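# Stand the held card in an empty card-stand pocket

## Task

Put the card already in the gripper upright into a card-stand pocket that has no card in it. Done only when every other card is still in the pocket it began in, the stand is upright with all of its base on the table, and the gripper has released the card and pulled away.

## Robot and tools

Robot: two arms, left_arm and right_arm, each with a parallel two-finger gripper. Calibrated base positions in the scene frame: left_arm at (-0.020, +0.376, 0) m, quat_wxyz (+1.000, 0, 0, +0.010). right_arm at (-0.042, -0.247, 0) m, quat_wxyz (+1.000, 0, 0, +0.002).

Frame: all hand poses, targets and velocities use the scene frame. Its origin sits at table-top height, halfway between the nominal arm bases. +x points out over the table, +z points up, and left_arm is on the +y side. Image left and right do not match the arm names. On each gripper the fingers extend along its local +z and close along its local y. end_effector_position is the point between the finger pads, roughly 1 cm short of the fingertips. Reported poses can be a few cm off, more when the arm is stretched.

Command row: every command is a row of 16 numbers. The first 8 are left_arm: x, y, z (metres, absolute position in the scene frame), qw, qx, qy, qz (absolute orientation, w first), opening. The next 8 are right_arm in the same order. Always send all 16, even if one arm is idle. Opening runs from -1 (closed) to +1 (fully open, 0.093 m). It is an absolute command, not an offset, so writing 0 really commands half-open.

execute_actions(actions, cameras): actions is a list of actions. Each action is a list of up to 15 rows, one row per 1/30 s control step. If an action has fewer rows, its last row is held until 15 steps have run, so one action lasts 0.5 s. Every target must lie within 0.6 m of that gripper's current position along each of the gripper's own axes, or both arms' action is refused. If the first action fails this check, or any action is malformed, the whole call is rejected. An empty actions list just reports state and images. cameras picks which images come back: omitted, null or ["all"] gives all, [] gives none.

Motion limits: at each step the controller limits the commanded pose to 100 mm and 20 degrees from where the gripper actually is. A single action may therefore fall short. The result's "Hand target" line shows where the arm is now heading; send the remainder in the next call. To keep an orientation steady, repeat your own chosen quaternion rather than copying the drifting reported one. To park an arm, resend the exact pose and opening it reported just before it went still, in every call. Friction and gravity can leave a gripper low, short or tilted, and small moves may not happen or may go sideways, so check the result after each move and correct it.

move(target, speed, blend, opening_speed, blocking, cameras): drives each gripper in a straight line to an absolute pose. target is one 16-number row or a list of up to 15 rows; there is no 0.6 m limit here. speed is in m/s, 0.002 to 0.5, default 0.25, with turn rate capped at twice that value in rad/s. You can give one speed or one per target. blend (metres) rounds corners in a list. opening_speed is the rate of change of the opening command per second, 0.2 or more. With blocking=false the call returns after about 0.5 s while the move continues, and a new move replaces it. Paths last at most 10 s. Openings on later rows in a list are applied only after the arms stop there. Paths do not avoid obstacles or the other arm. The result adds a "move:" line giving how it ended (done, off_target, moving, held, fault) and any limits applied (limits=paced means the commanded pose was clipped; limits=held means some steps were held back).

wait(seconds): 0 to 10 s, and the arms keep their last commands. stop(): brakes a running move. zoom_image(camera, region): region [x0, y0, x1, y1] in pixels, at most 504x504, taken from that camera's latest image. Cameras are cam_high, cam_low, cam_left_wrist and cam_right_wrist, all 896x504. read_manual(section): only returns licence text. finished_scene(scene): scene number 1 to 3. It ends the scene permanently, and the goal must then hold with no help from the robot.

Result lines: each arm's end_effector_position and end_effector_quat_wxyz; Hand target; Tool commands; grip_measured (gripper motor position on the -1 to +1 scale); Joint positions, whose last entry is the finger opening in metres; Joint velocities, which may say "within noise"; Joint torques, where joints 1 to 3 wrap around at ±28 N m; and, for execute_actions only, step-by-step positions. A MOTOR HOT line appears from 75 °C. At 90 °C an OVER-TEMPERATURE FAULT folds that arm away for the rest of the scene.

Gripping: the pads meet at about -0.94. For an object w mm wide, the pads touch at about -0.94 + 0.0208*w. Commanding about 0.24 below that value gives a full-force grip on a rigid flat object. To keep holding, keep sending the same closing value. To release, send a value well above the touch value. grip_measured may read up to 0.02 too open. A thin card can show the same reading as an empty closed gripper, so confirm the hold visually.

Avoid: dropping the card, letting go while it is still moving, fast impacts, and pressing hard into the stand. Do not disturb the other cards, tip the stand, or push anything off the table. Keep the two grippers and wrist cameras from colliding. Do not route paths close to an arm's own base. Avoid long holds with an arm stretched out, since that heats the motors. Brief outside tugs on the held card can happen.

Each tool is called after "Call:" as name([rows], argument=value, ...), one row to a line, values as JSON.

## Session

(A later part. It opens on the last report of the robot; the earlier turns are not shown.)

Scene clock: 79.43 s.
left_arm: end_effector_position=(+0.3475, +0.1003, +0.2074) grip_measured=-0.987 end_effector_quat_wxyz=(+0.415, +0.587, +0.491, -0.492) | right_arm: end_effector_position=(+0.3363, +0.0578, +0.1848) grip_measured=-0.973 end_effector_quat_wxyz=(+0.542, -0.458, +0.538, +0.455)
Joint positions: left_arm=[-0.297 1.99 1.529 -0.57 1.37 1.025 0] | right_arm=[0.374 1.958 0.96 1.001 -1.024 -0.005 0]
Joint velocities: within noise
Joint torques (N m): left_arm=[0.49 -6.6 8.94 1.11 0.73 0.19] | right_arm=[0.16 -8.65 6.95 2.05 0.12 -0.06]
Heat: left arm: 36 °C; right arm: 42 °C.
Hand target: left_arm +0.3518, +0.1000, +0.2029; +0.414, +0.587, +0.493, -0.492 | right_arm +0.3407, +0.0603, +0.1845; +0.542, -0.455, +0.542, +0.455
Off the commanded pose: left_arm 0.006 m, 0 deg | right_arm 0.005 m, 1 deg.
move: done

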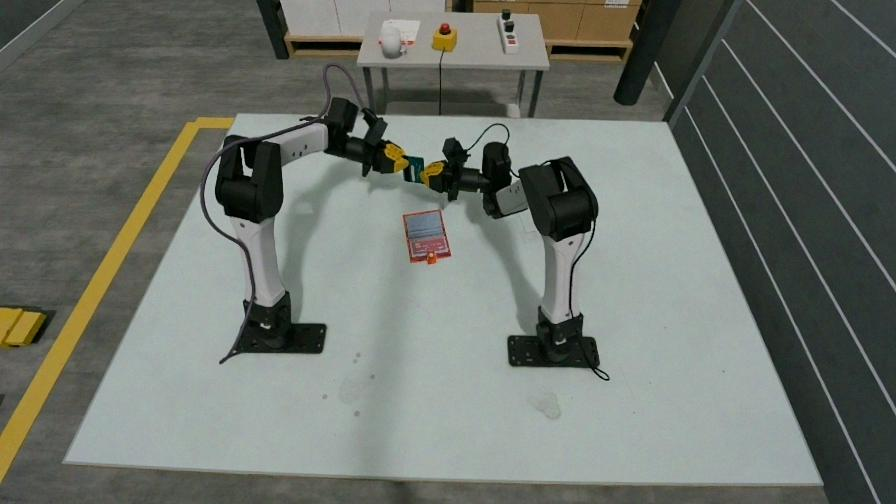

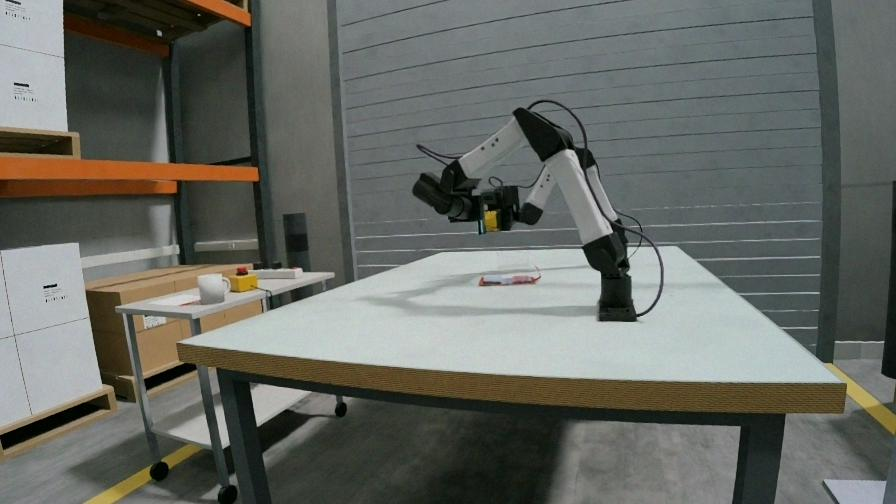

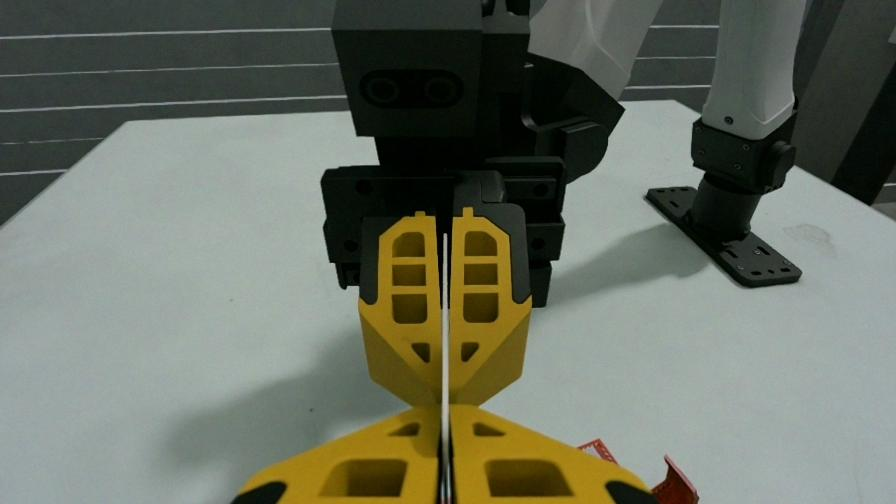

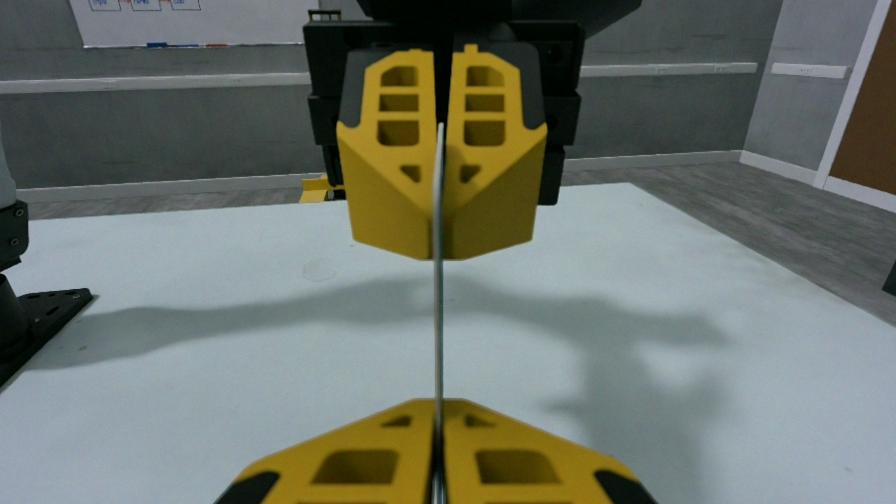

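Call:
move([
  [0.352,0.10,0.203,0.4131,0.5871,0.4926,-0.4923,0.3,0.3408,0.0603,0.1845,0.5417,-0.4545,0.5417,0.4545,-1],
  [0.372,0.216,0.224,0.4131,0.5871,0.4926,-0.4923,0.3,0.3408,0.0603,0.1855,0.5417,-0.4545,0.5417,0.4545,-1],
  [0.36,0.24,0.24,0.4131,0.5871,0.4926,-0.4923,0.3,0.335,-0.245,0.20,0,-0.118,0.993,0,-1],
], opening_speed=1.5, blend=[0,0.02,0])

Call:
zoom_image(camera="cam_right_wrist", region=[250, 0, 650, 400])

Scene clock: 95.37 s.
left_arm: end_effector_position=(+0.3665, +0.2373, +0.2327) grip_measured=+0.298 end_effector_quat_wxyz=(+0.455, +0.547, +0.547, -0.440) | right_arm: end_effector_position=(+0.3326, -0.2422, +0.1971) grip_measured=-0.973 end_effector_quat_wxyz=(+0.049, -0.124, +0.991, -0.001)
Joint positions: left_arm=[0.047 2.088 1.827 -1.557 1.365 1.839 0.06] | right_arm=[0.006 1.923 1.993 -1.545 -0.009 -0.238 0]
Joint velocities: within noise
Joint torques (N m): left_arm=[0.8 -10.91 5.26 -0.1 0.65 0.14] | right_arm=[-0.5 -8.38 7.65 0.52 0.1 -0.03]
Heat: left arm: 36 °C; right arm: 44 °C.
Hand target: left_arm +0.3603, +0.2393, +0.2398; +0.455, +0.555, +0.547, -0.431 | right_arm +0.3347, -0.2450, +0.1995; +0.049, -0.118, +0.992, -0.005
Off the commanded pose: left_arm 0.010 m, 11 deg | right_arm 0.005 m, 6 deg.
joint sent to its limit (left arm) — joint 4 (wrist pitch), lower limit. The joint targets are off in orientation, not in position.
joint sent to its limit (right arm) — joint 4 (wrist pitch), lower limit. The joint targets are off in orientation, not in position.
move: off_target (left_arm, right_arm)

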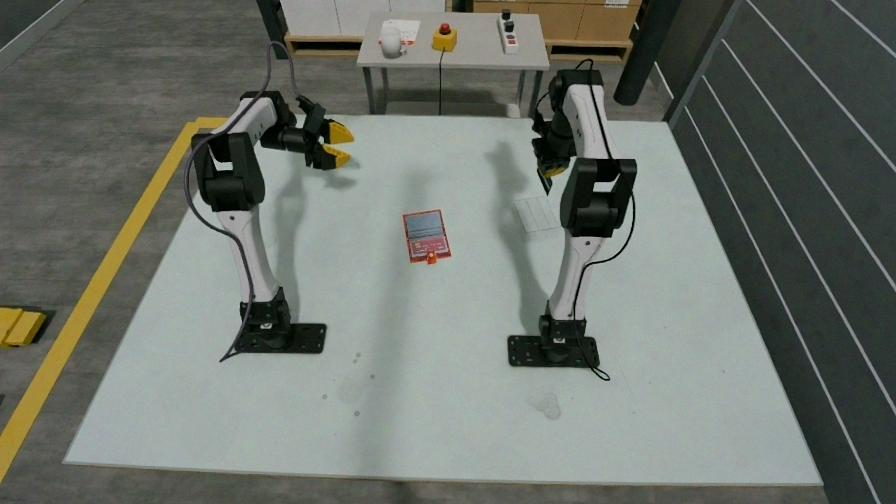

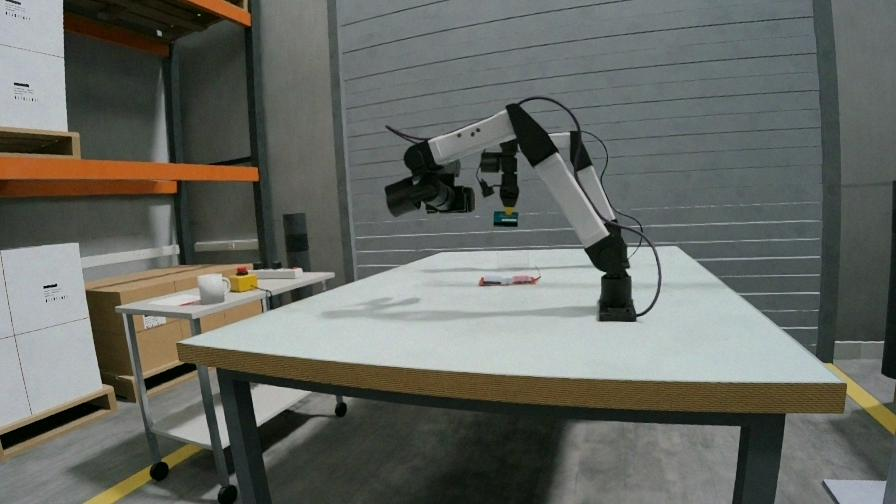

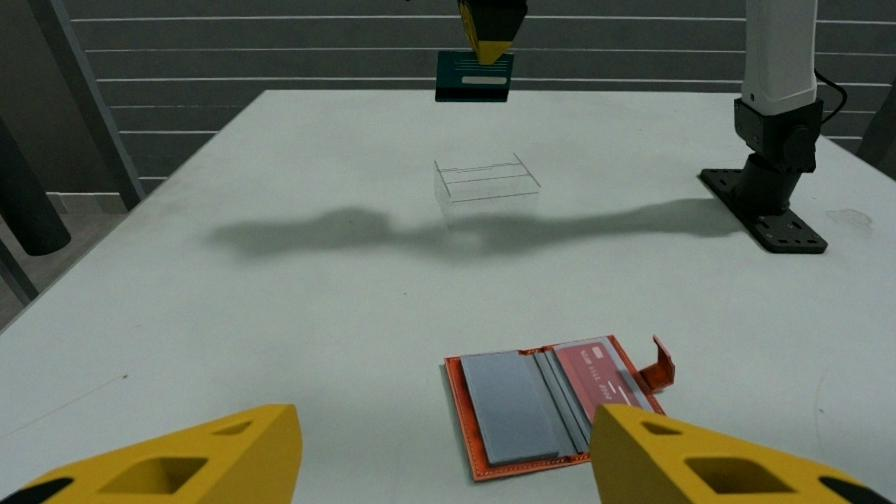

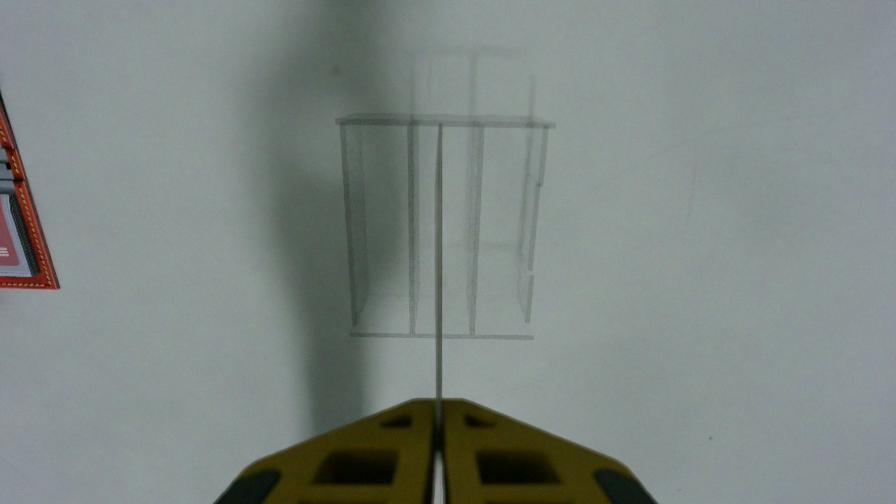

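Scaled by 1.260 from the camera's 896x504 image, which has a finer 1280x720 frame.

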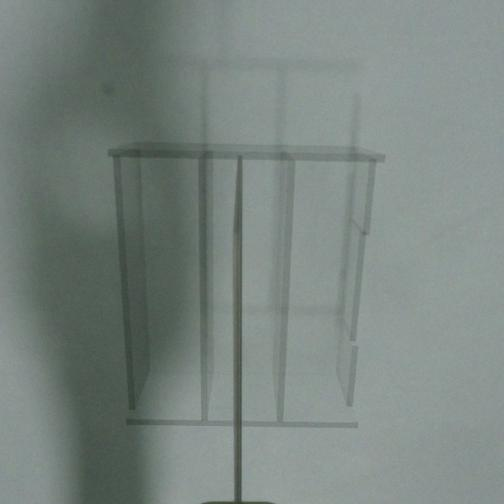

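Call:
move(target=[0.36,0.24,0.24,0.455,0.555,0.547,-0.431,0.3,0.3225,-0.2475,0.12,0,-0.118,0.993,0,-1], speed=0.15)

Call:
zoom_image(camera="cam_right_wrist", region=[250, 0, 650, 400])

Call:
zoom_image(camera="cam_left_wrist", region=[390, 30, 590, 250])

Scene clock: 113.93 s.
left_arm: end_effector_position=(+0.3665, +0.2373, +0.2327) grip_measured=+0.298 end_effector_quat_wxyz=(+0.455, +0.548, +0.547, -0.440) | right_arm: end_effector_position=(+0.3219, -0.2434, +0.1252) grip_measured=-0.973 end_effector_quat_wxyz=(+0.002, -0.122, +0.992, +0.004)
Joint positions: left_arm=[0.047 2.088 1.827 -1.557 1.365 1.839 0.06] | right_arm=[0.003 1.923 1.708 -1.353 -0.008 -0.238 0]
Joint velocities: within noise
Joint torques (N m): left_arm=[0.87 -10.95 5.24 -0.1 0.65 0.12] | right_arm=[-0.85 -9.18 4.68 0.59 0.09 -0.1]
Heat: left arm: 39 °C; right arm: 47 °C.
Hand target: left_arm +0.3603, +0.2397, +0.2399; +0.455, +0.555, +0.547, -0.431 | right_arm +0.3225, -0.2475, +0.1202; +0.000, -0.118, +0.993, +0.000
Off the commanded pose: left_arm 0.010 m, 1 deg | right_arm 0.007 m, 1 deg.
joint sent to its limit (left arm) — joint 4 (wrist pitch), lower limit. The joint targets still meet the commanded pose.
move: done

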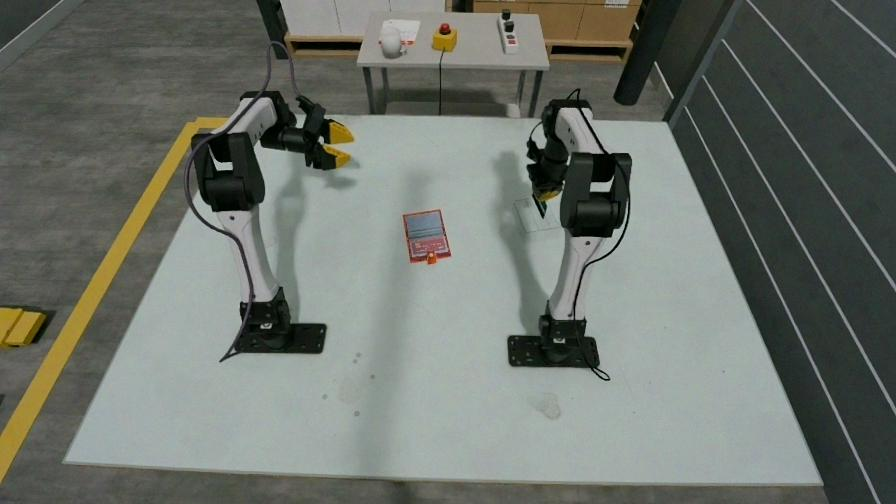

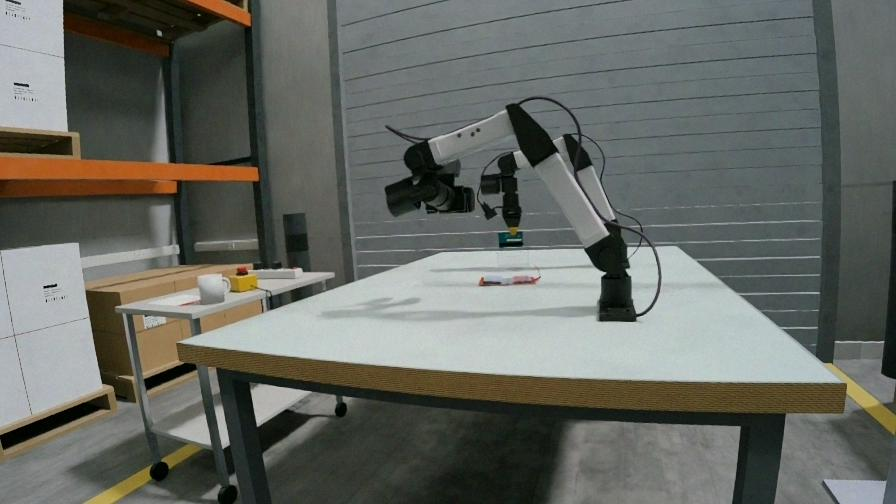

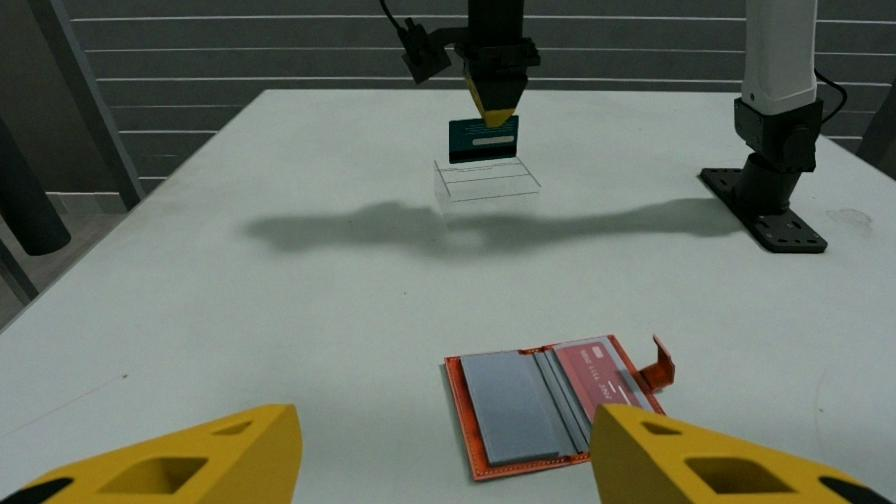

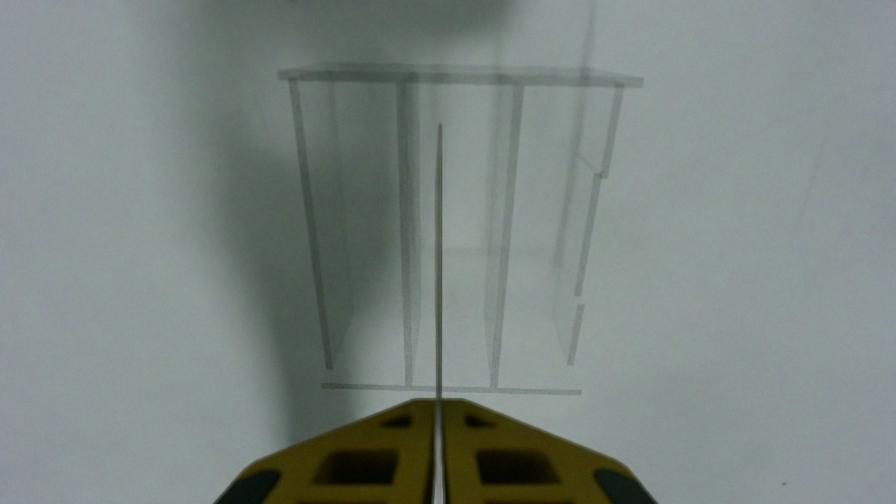

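Scaled by 1.260 from the camera's 896x504 image, which has a finer 1280x720 frame.

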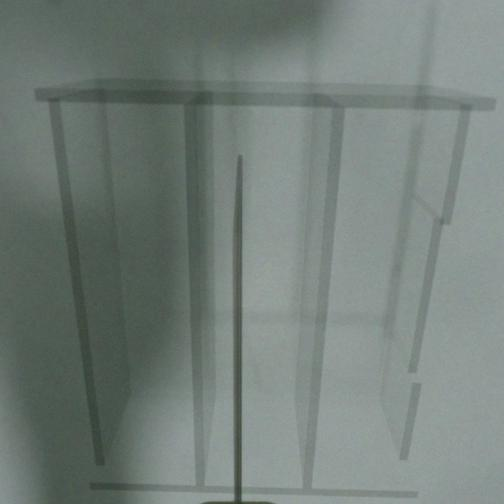

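Scaled by 2.291 from the camera's 896x504 image, which has a finer 1280x720 frame.

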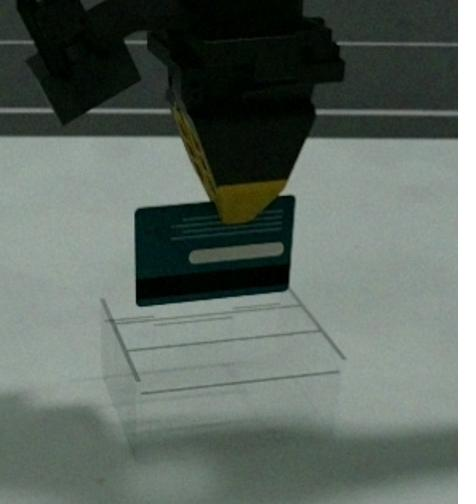

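Call:
move([
  [0.36,0.24,0.24,0.455,0.555,0.547,-0.431,0.3,0.324,-0.2527,0.11,0,-0.118,0.993,0,-1],
  [0.36,0.24,0.24,0.455,0.555,0.547,-0.431,0.3,0.324,-0.2527,0.09,0,-0.118,0.993,0,-1],
], speed=0.1)

Call:
zoom_image(camera="cam_left_wrist", region=[390, 30, 590, 250])

Scene clock: 128.03 s.
left_arm: end_effector_position=(+0.3665, +0.2373, +0.2326) grip_measured=+0.298 end_effector_quat_wxyz=(+0.455, +0.548, +0.547, -0.440) | right_arm: end_effector_position=(+0.3241, -0.2501, +0.0984) grip_measured=-0.973 end_effector_quat_wxyz=(+0.007, -0.116, +0.993, +0.003)
Joint positions: left_arm=[0.047 2.088 1.827 -1.557 1.364 1.839 0.06] | right_arm=[-0.015 1.926 1.605 -1.238 -0.007 -0.243 0]
Joint velocities: within noise
Joint torques (N m): left_arm=[0.87 -10.95 5.26 -0.1 0.66 0.13] | right_arm=[-0.5 -8.38 4.7 0.62 0.07 -0.2]
Heat: left arm: 41 °C; right arm: 49 °C.
Hand target: left_arm +0.3603, +0.2397, +0.2399; +0.455, +0.555, +0.547, -0.431 | right_arm +0.3239, -0.2526, +0.0901; +0.000, -0.118, +0.993, +0.000
Off the commanded pose: left_arm 0.010 m, 1 deg | right_arm 0.009 m, 1 deg.
joint sent to its limit (left arm) — joint 4 (wrist pitch), lower limit. The joint targets still meet the commanded pose.
move: done

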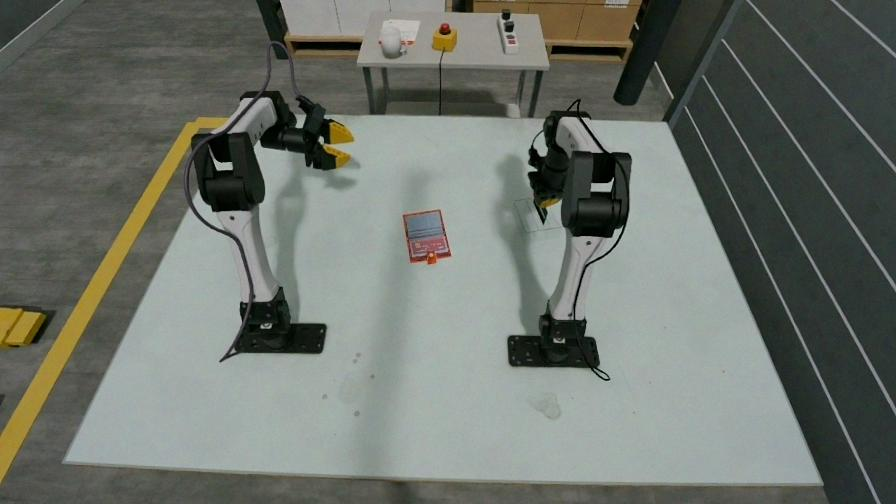

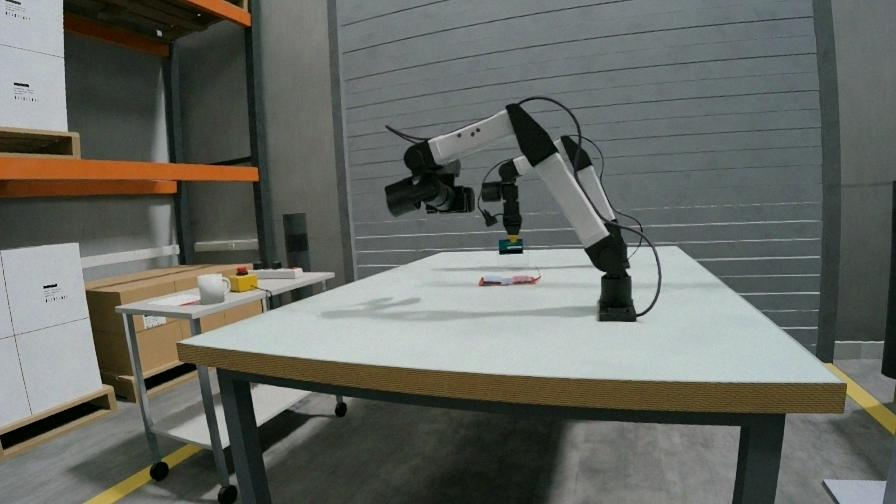

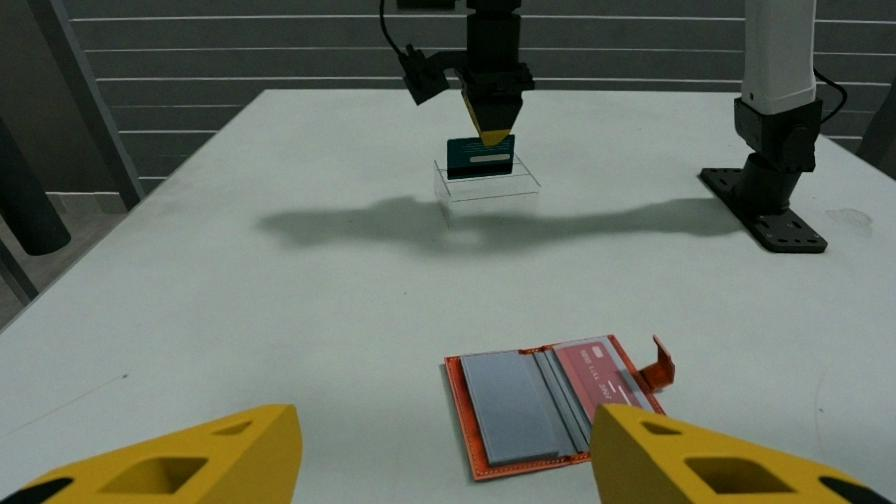

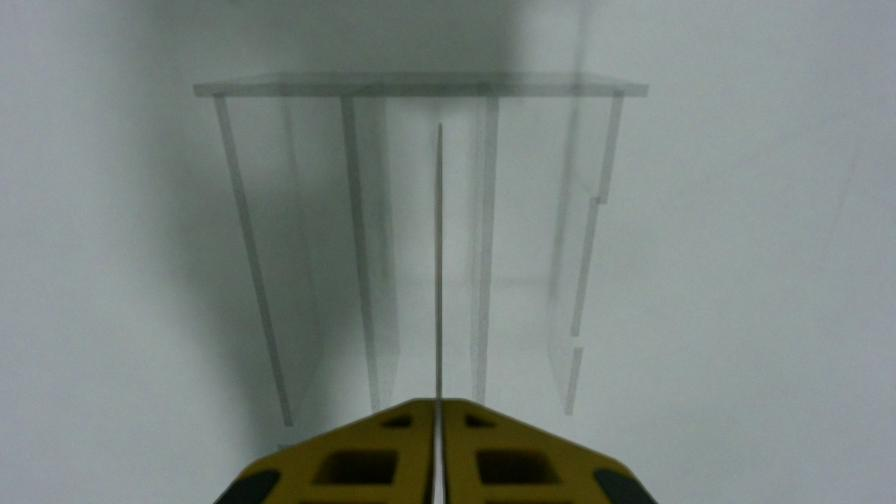

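Scaled by 2.291 from the camera's 896x504 image, which has a finer 1280x720 frame.

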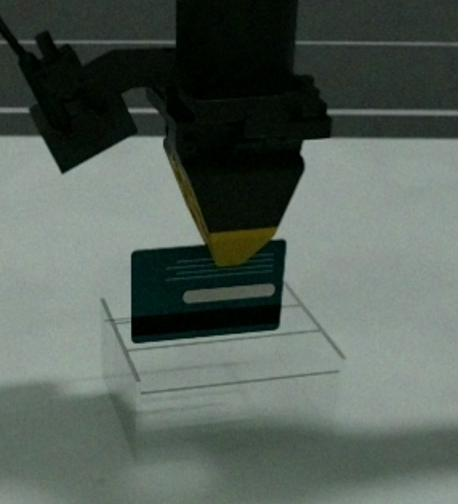

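Call:
move([
  [0.36,0.24,0.24,0.455,0.555,0.547,-0.431,0.3,0.3195,-0.250,0.086,0,-0.118,0.993,0,-1],
  [0.36,0.24,0.24,0.455,0.555,0.547,-0.431,0.3,0.3195,-0.250,0.062,0,-0.118,0.993,0,-1],
], speed=0.08)

Call:
zoom_image(camera="cam_left_wrist", region=[390, 30, 590, 250])

Scene clock: 142.83 s.
left_arm: end_effector_position=(+0.3665, +0.2373, +0.2326) grip_measured=+0.298 end_effector_quat_wxyz=(+0.455, +0.548, +0.547, -0.440) | right_arm: end_effector_position=(+0.3204, -0.2500, +0.0705) grip_measured=-0.973 end_effector_quat_wxyz=(+0.007, -0.116, +0.993, +0.003)
Joint positions: left_arm=[0.047 2.088 1.827 -1.557 1.364 1.839 0.06] | right_arm=[-0.015 1.926 1.493 -1.126 -0.007 -0.243 0]
Joint velocities: within noise
Joint torques (N m): left_arm=[0.87 -10.96 5.24 -0.1 0.65 0.13] | right_arm=[0.17 -8.27 4.59 0.62 0.08 -0.12]
Heat: left arm: 42 °C; right arm: 48 °C.
Hand target: left_arm +0.3603, +0.2397, +0.2399; +0.455, +0.555, +0.547, -0.431 | right_arm +0.3193, -0.2499, +0.0621; +0.000, -0.118, +0.993, +0.000
Off the commanded pose: left_arm 0.010 m, 1 deg | right_arm 0.009 m, 1 deg.
joint sent to its limit (left arm) — joint 4 (wrist pitch), lower limit. The joint targets still meet the commanded pose.
move: done

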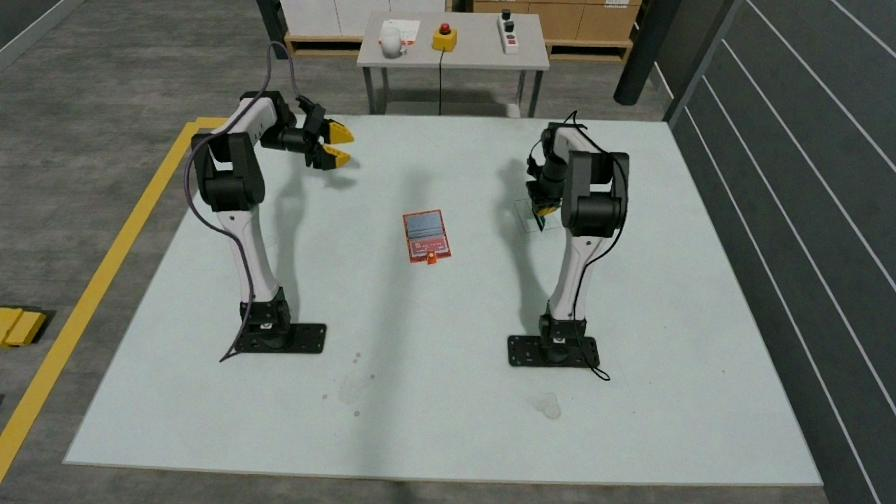

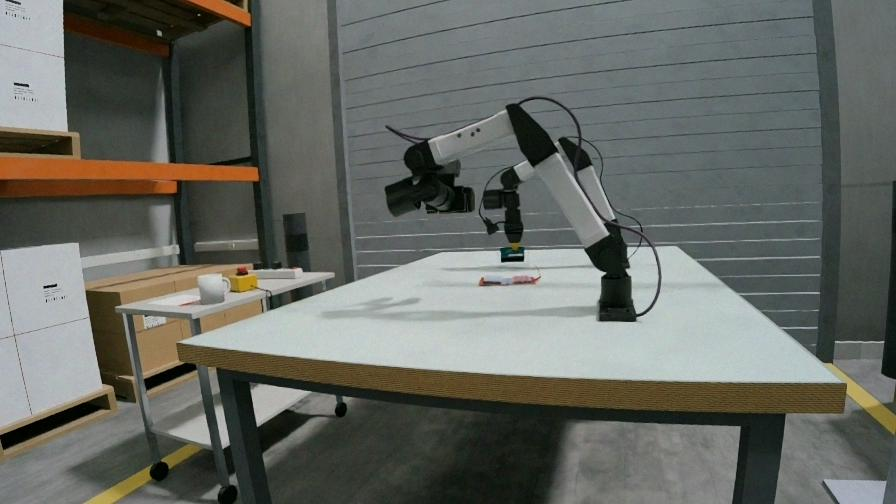

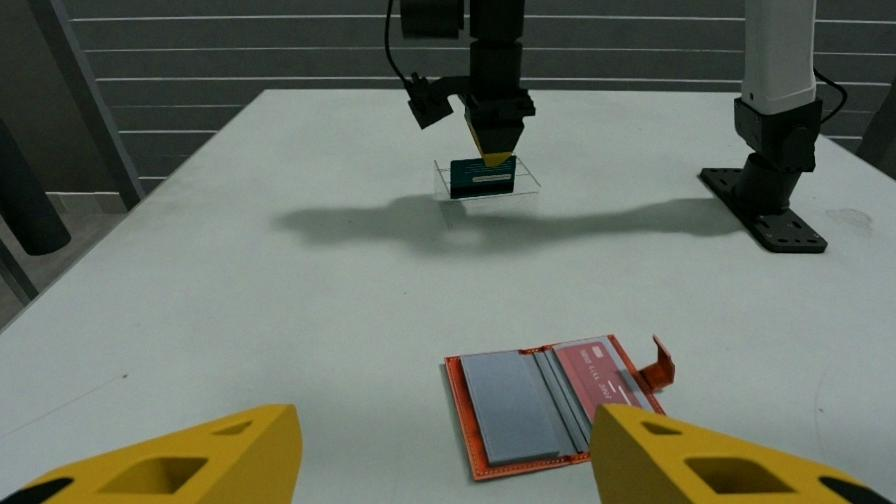

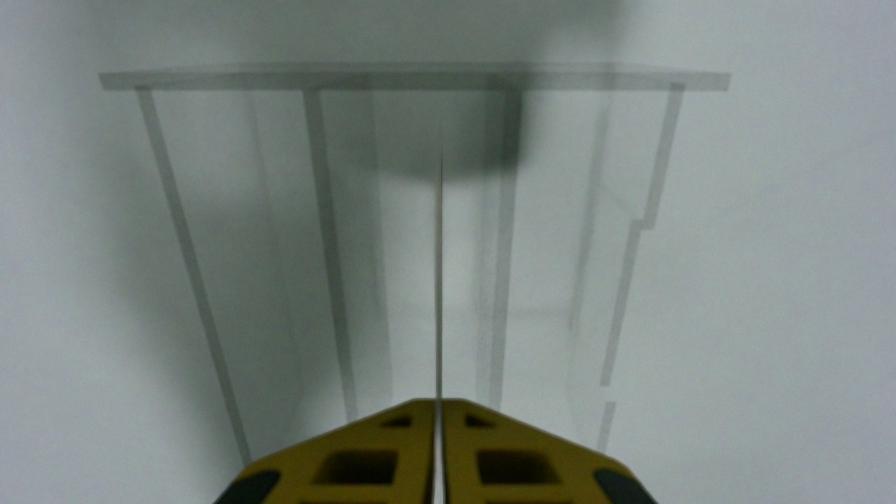

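Scaled by 2.291 from the camera's 896x504 image, which has a finer 1280x720 frame.

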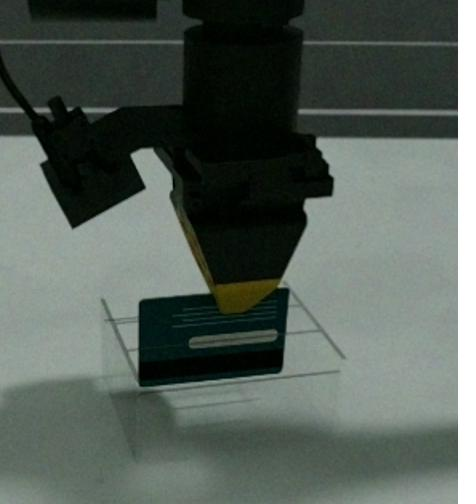

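Call:
move([
  [0.36,0.24,0.24,0.455,0.555,0.547,-0.431,0.3,0.3195,-0.2455,0.056,0,-0.118,0.993,0,-1],
  [0.36,0.24,0.24,0.455,0.555,0.547,-0.431,0.3,0.3195,-0.2455,0.048,0,-0.118,0.993,0,-1],
], speed=0.06)

Call:
zoom_image(camera="cam_left_wrist", region=[390, 30, 590, 250])

Scene clock: 149.07 s.
left_arm: end_effector_position=(+0.3665, +0.2373, +0.2326) grip_measured=+0.298 end_effector_quat_wxyz=(+0.455, +0.548, +0.547, -0.440) | right_arm: end_effector_position=(+0.3195, -0.2460, +0.0572) grip_measured=-0.973 end_effector_quat_wxyz=(+0.005, -0.120, +0.993, +0.003)
Joint positions: left_arm=[0.047 2.088 1.827 -1.557 1.364 1.839 0.06] | right_arm=[-0.004 1.937 1.455 -1.08 -0.007 -0.239 0]
Joint velocities: within noise
Joint torques (N m): left_arm=[0.88 -10.97 5.27 -0.1 0.65 0.13] | right_arm=[0.27 -8.17 4.51 0.7 0.07 -0.03]
Heat: left arm: 43 °C; right arm: 48 °C.
Hand target: left_arm +0.3603, +0.2397, +0.2399; +0.455, +0.555, +0.547, -0.431 | right_arm +0.3193, -0.2455, +0.0482; +0.000, -0.118, +0.993, +0.000
Off the commanded pose: left_arm 0.010 m, 1 deg | right_arm 0.009 m, 1 deg.
joint sent to its limit (left arm) — joint 4 (wrist pitch), lower limit. The joint targets still meet the commanded pose.
move: done

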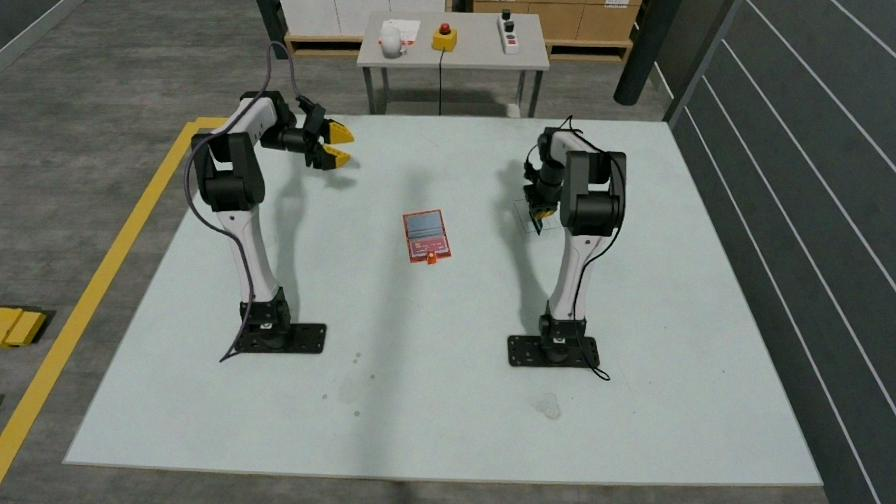

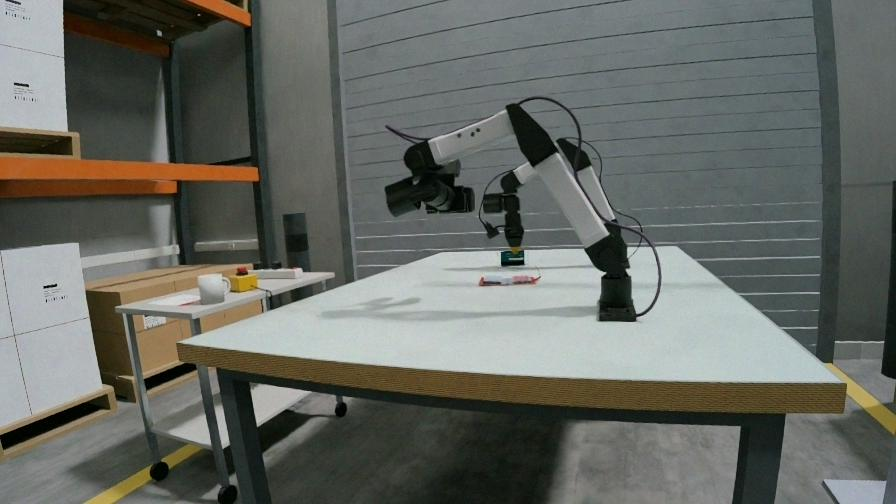

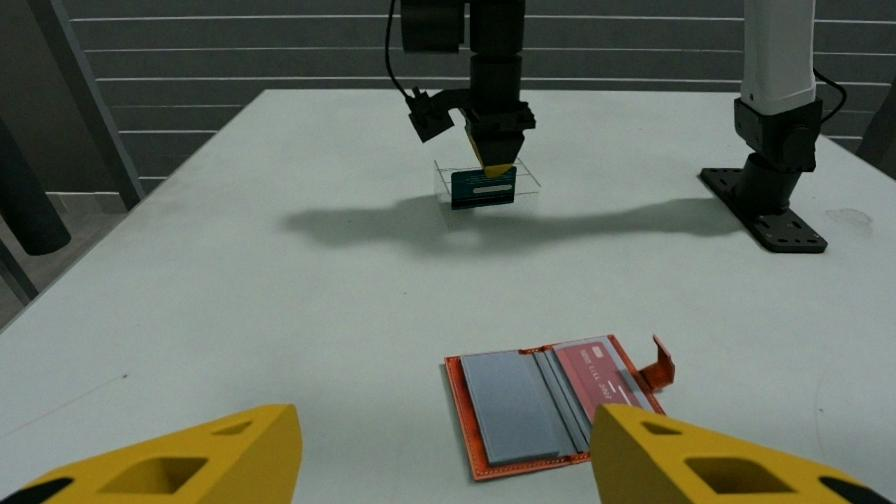

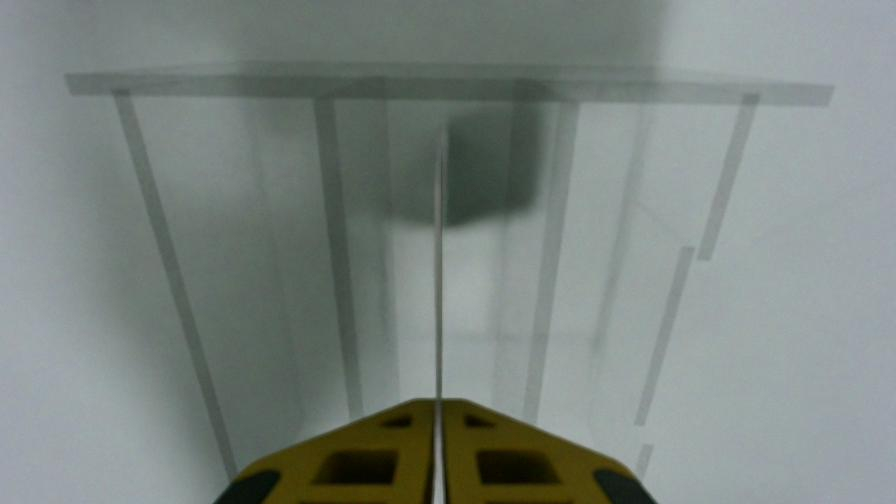

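Scaled by 2.291 from the camera's 896x504 image, which has a finer 1280x720 frame.

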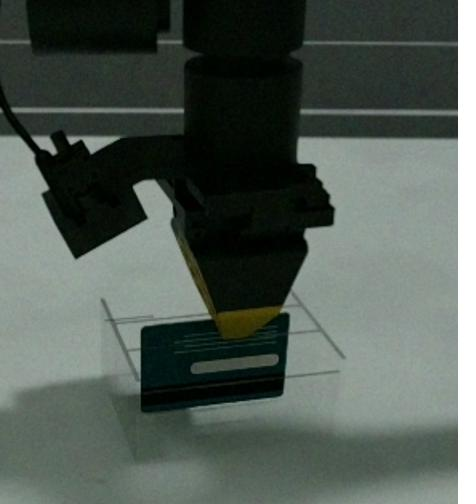

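Call:
move(target=[0.36,0.24,0.24,0.455,0.555,0.547,-0.431,0.3,0.3195,-0.2455,0.0445,0,-0.118,0.993,0,-1], speed=0.04, cameras=[])

Call:
move(target=[0.36,0.24,0.24,0.455,0.555,0.547,-0.431,0.3,0.3195,-0.2455,0.0415,0,-0.118,0.993,0,-1], speed=0.04, cameras=["cam_left_wrist","cam_right_wrist"])

Scene clock: 160.33 s.
left_arm: end_effector_position=(+0.3665, +0.2373, +0.2326) grip_measured=+0.298 end_effector_quat_wxyz=(+0.455, +0.548, +0.547, -0.440) | right_arm: end_effector_position=(+0.3194, -0.2460, +0.0567) grip_measured=-0.973 end_effector_quat_wxyz=(+0.005, -0.120, +0.993, +0.003)
Joint positions: left_arm=[0.047 2.088 1.827 -1.557 1.364 1.839 0.06] | right_arm=[-0.004 1.937 1.452 -1.078 -0.007 -0.239 0]
Joint velocities: within noise
Joint torques (N m): left_arm=[0.88 -10.96 5.24 -0.1 0.65 0.13] | right_arm=[0.27 -7.88 3.93 0.82 0.07 -0.03]
Heat: left arm: 44 °C; right arm: 47 °C.
Hand target: left_arm +0.3603, +0.2397, +0.2399; +0.455, +0.555, +0.547, -0.431 | right_arm +0.3191, -0.2455, +0.0448; +0.000, -0.118, +0.993, +0.000
Off the commanded pose: left_arm 0.010 m, 1 deg | right_arm 0.012 m, 1 deg.
joint sent to its limit (left arm) — joint 4 (wrist pitch), lower limit. The joint targets still meet the commanded pose.
move: off_target (right_arm)
No camera images: "cameras" was empty.

Scene clock: 161.03 s.
left_arm: end_effector_position=(+0.3665, +0.2373, +0.2326) grip_measured=+0.298 end_effector_quat_wxyz=(+0.455, +0.548, +0.547, -0.440) | right_arm: end_effector_position=(+0.3193, -0.2460, +0.0562) grip_measured=-0.973 end_effector_quat_wxyz=(+0.005, -0.120, +0.993, +0.003)
Joint positions: left_arm=[0.047 2.088 1.827 -1.557 1.364 1.839 0.06] | right_arm=[-0.004 1.937 1.45 -1.076 -0.007 -0.239 0]
Joint velocities: within noise
Joint torques (N m): left_arm=[0.9 -10.96 5.24 -0.1 0.65 0.13] | right_arm=[0.27 -7.61 3.48 0.92 0.07 -0.03]
Heat: left arm: 44 °C; right arm: 47 °C.
Hand target: left_arm +0.3603, +0.2397, +0.2399; +0.455, +0.555, +0.547, -0.431 | right_arm +0.3190, -0.2455, +0.0420; +0.000, -0.118, +0.993, +0.000
Off the commanded pose: left_arm 0.010 m, 1 deg | right_arm 0.015 m, 1 deg.
joint sent to its limit (left arm) — joint 4 (wrist pitch), lower limit. The joint targets still meet the commanded pose.
move: off_target (right_arm)
Images, in order (width x height): cam_left_wrist 896x504, cam_right_wrist 896x504.

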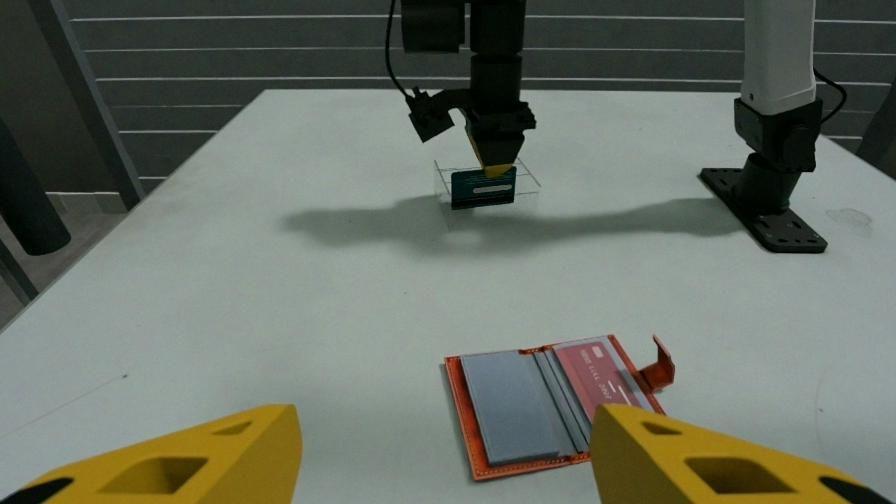

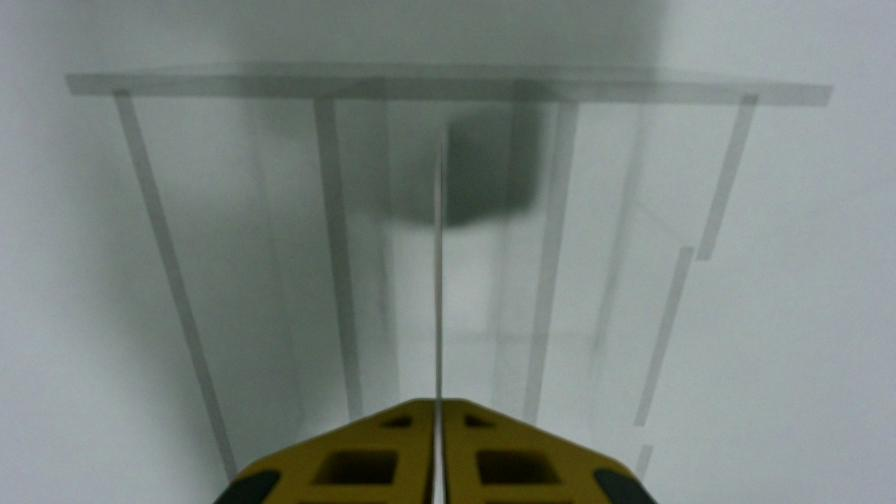

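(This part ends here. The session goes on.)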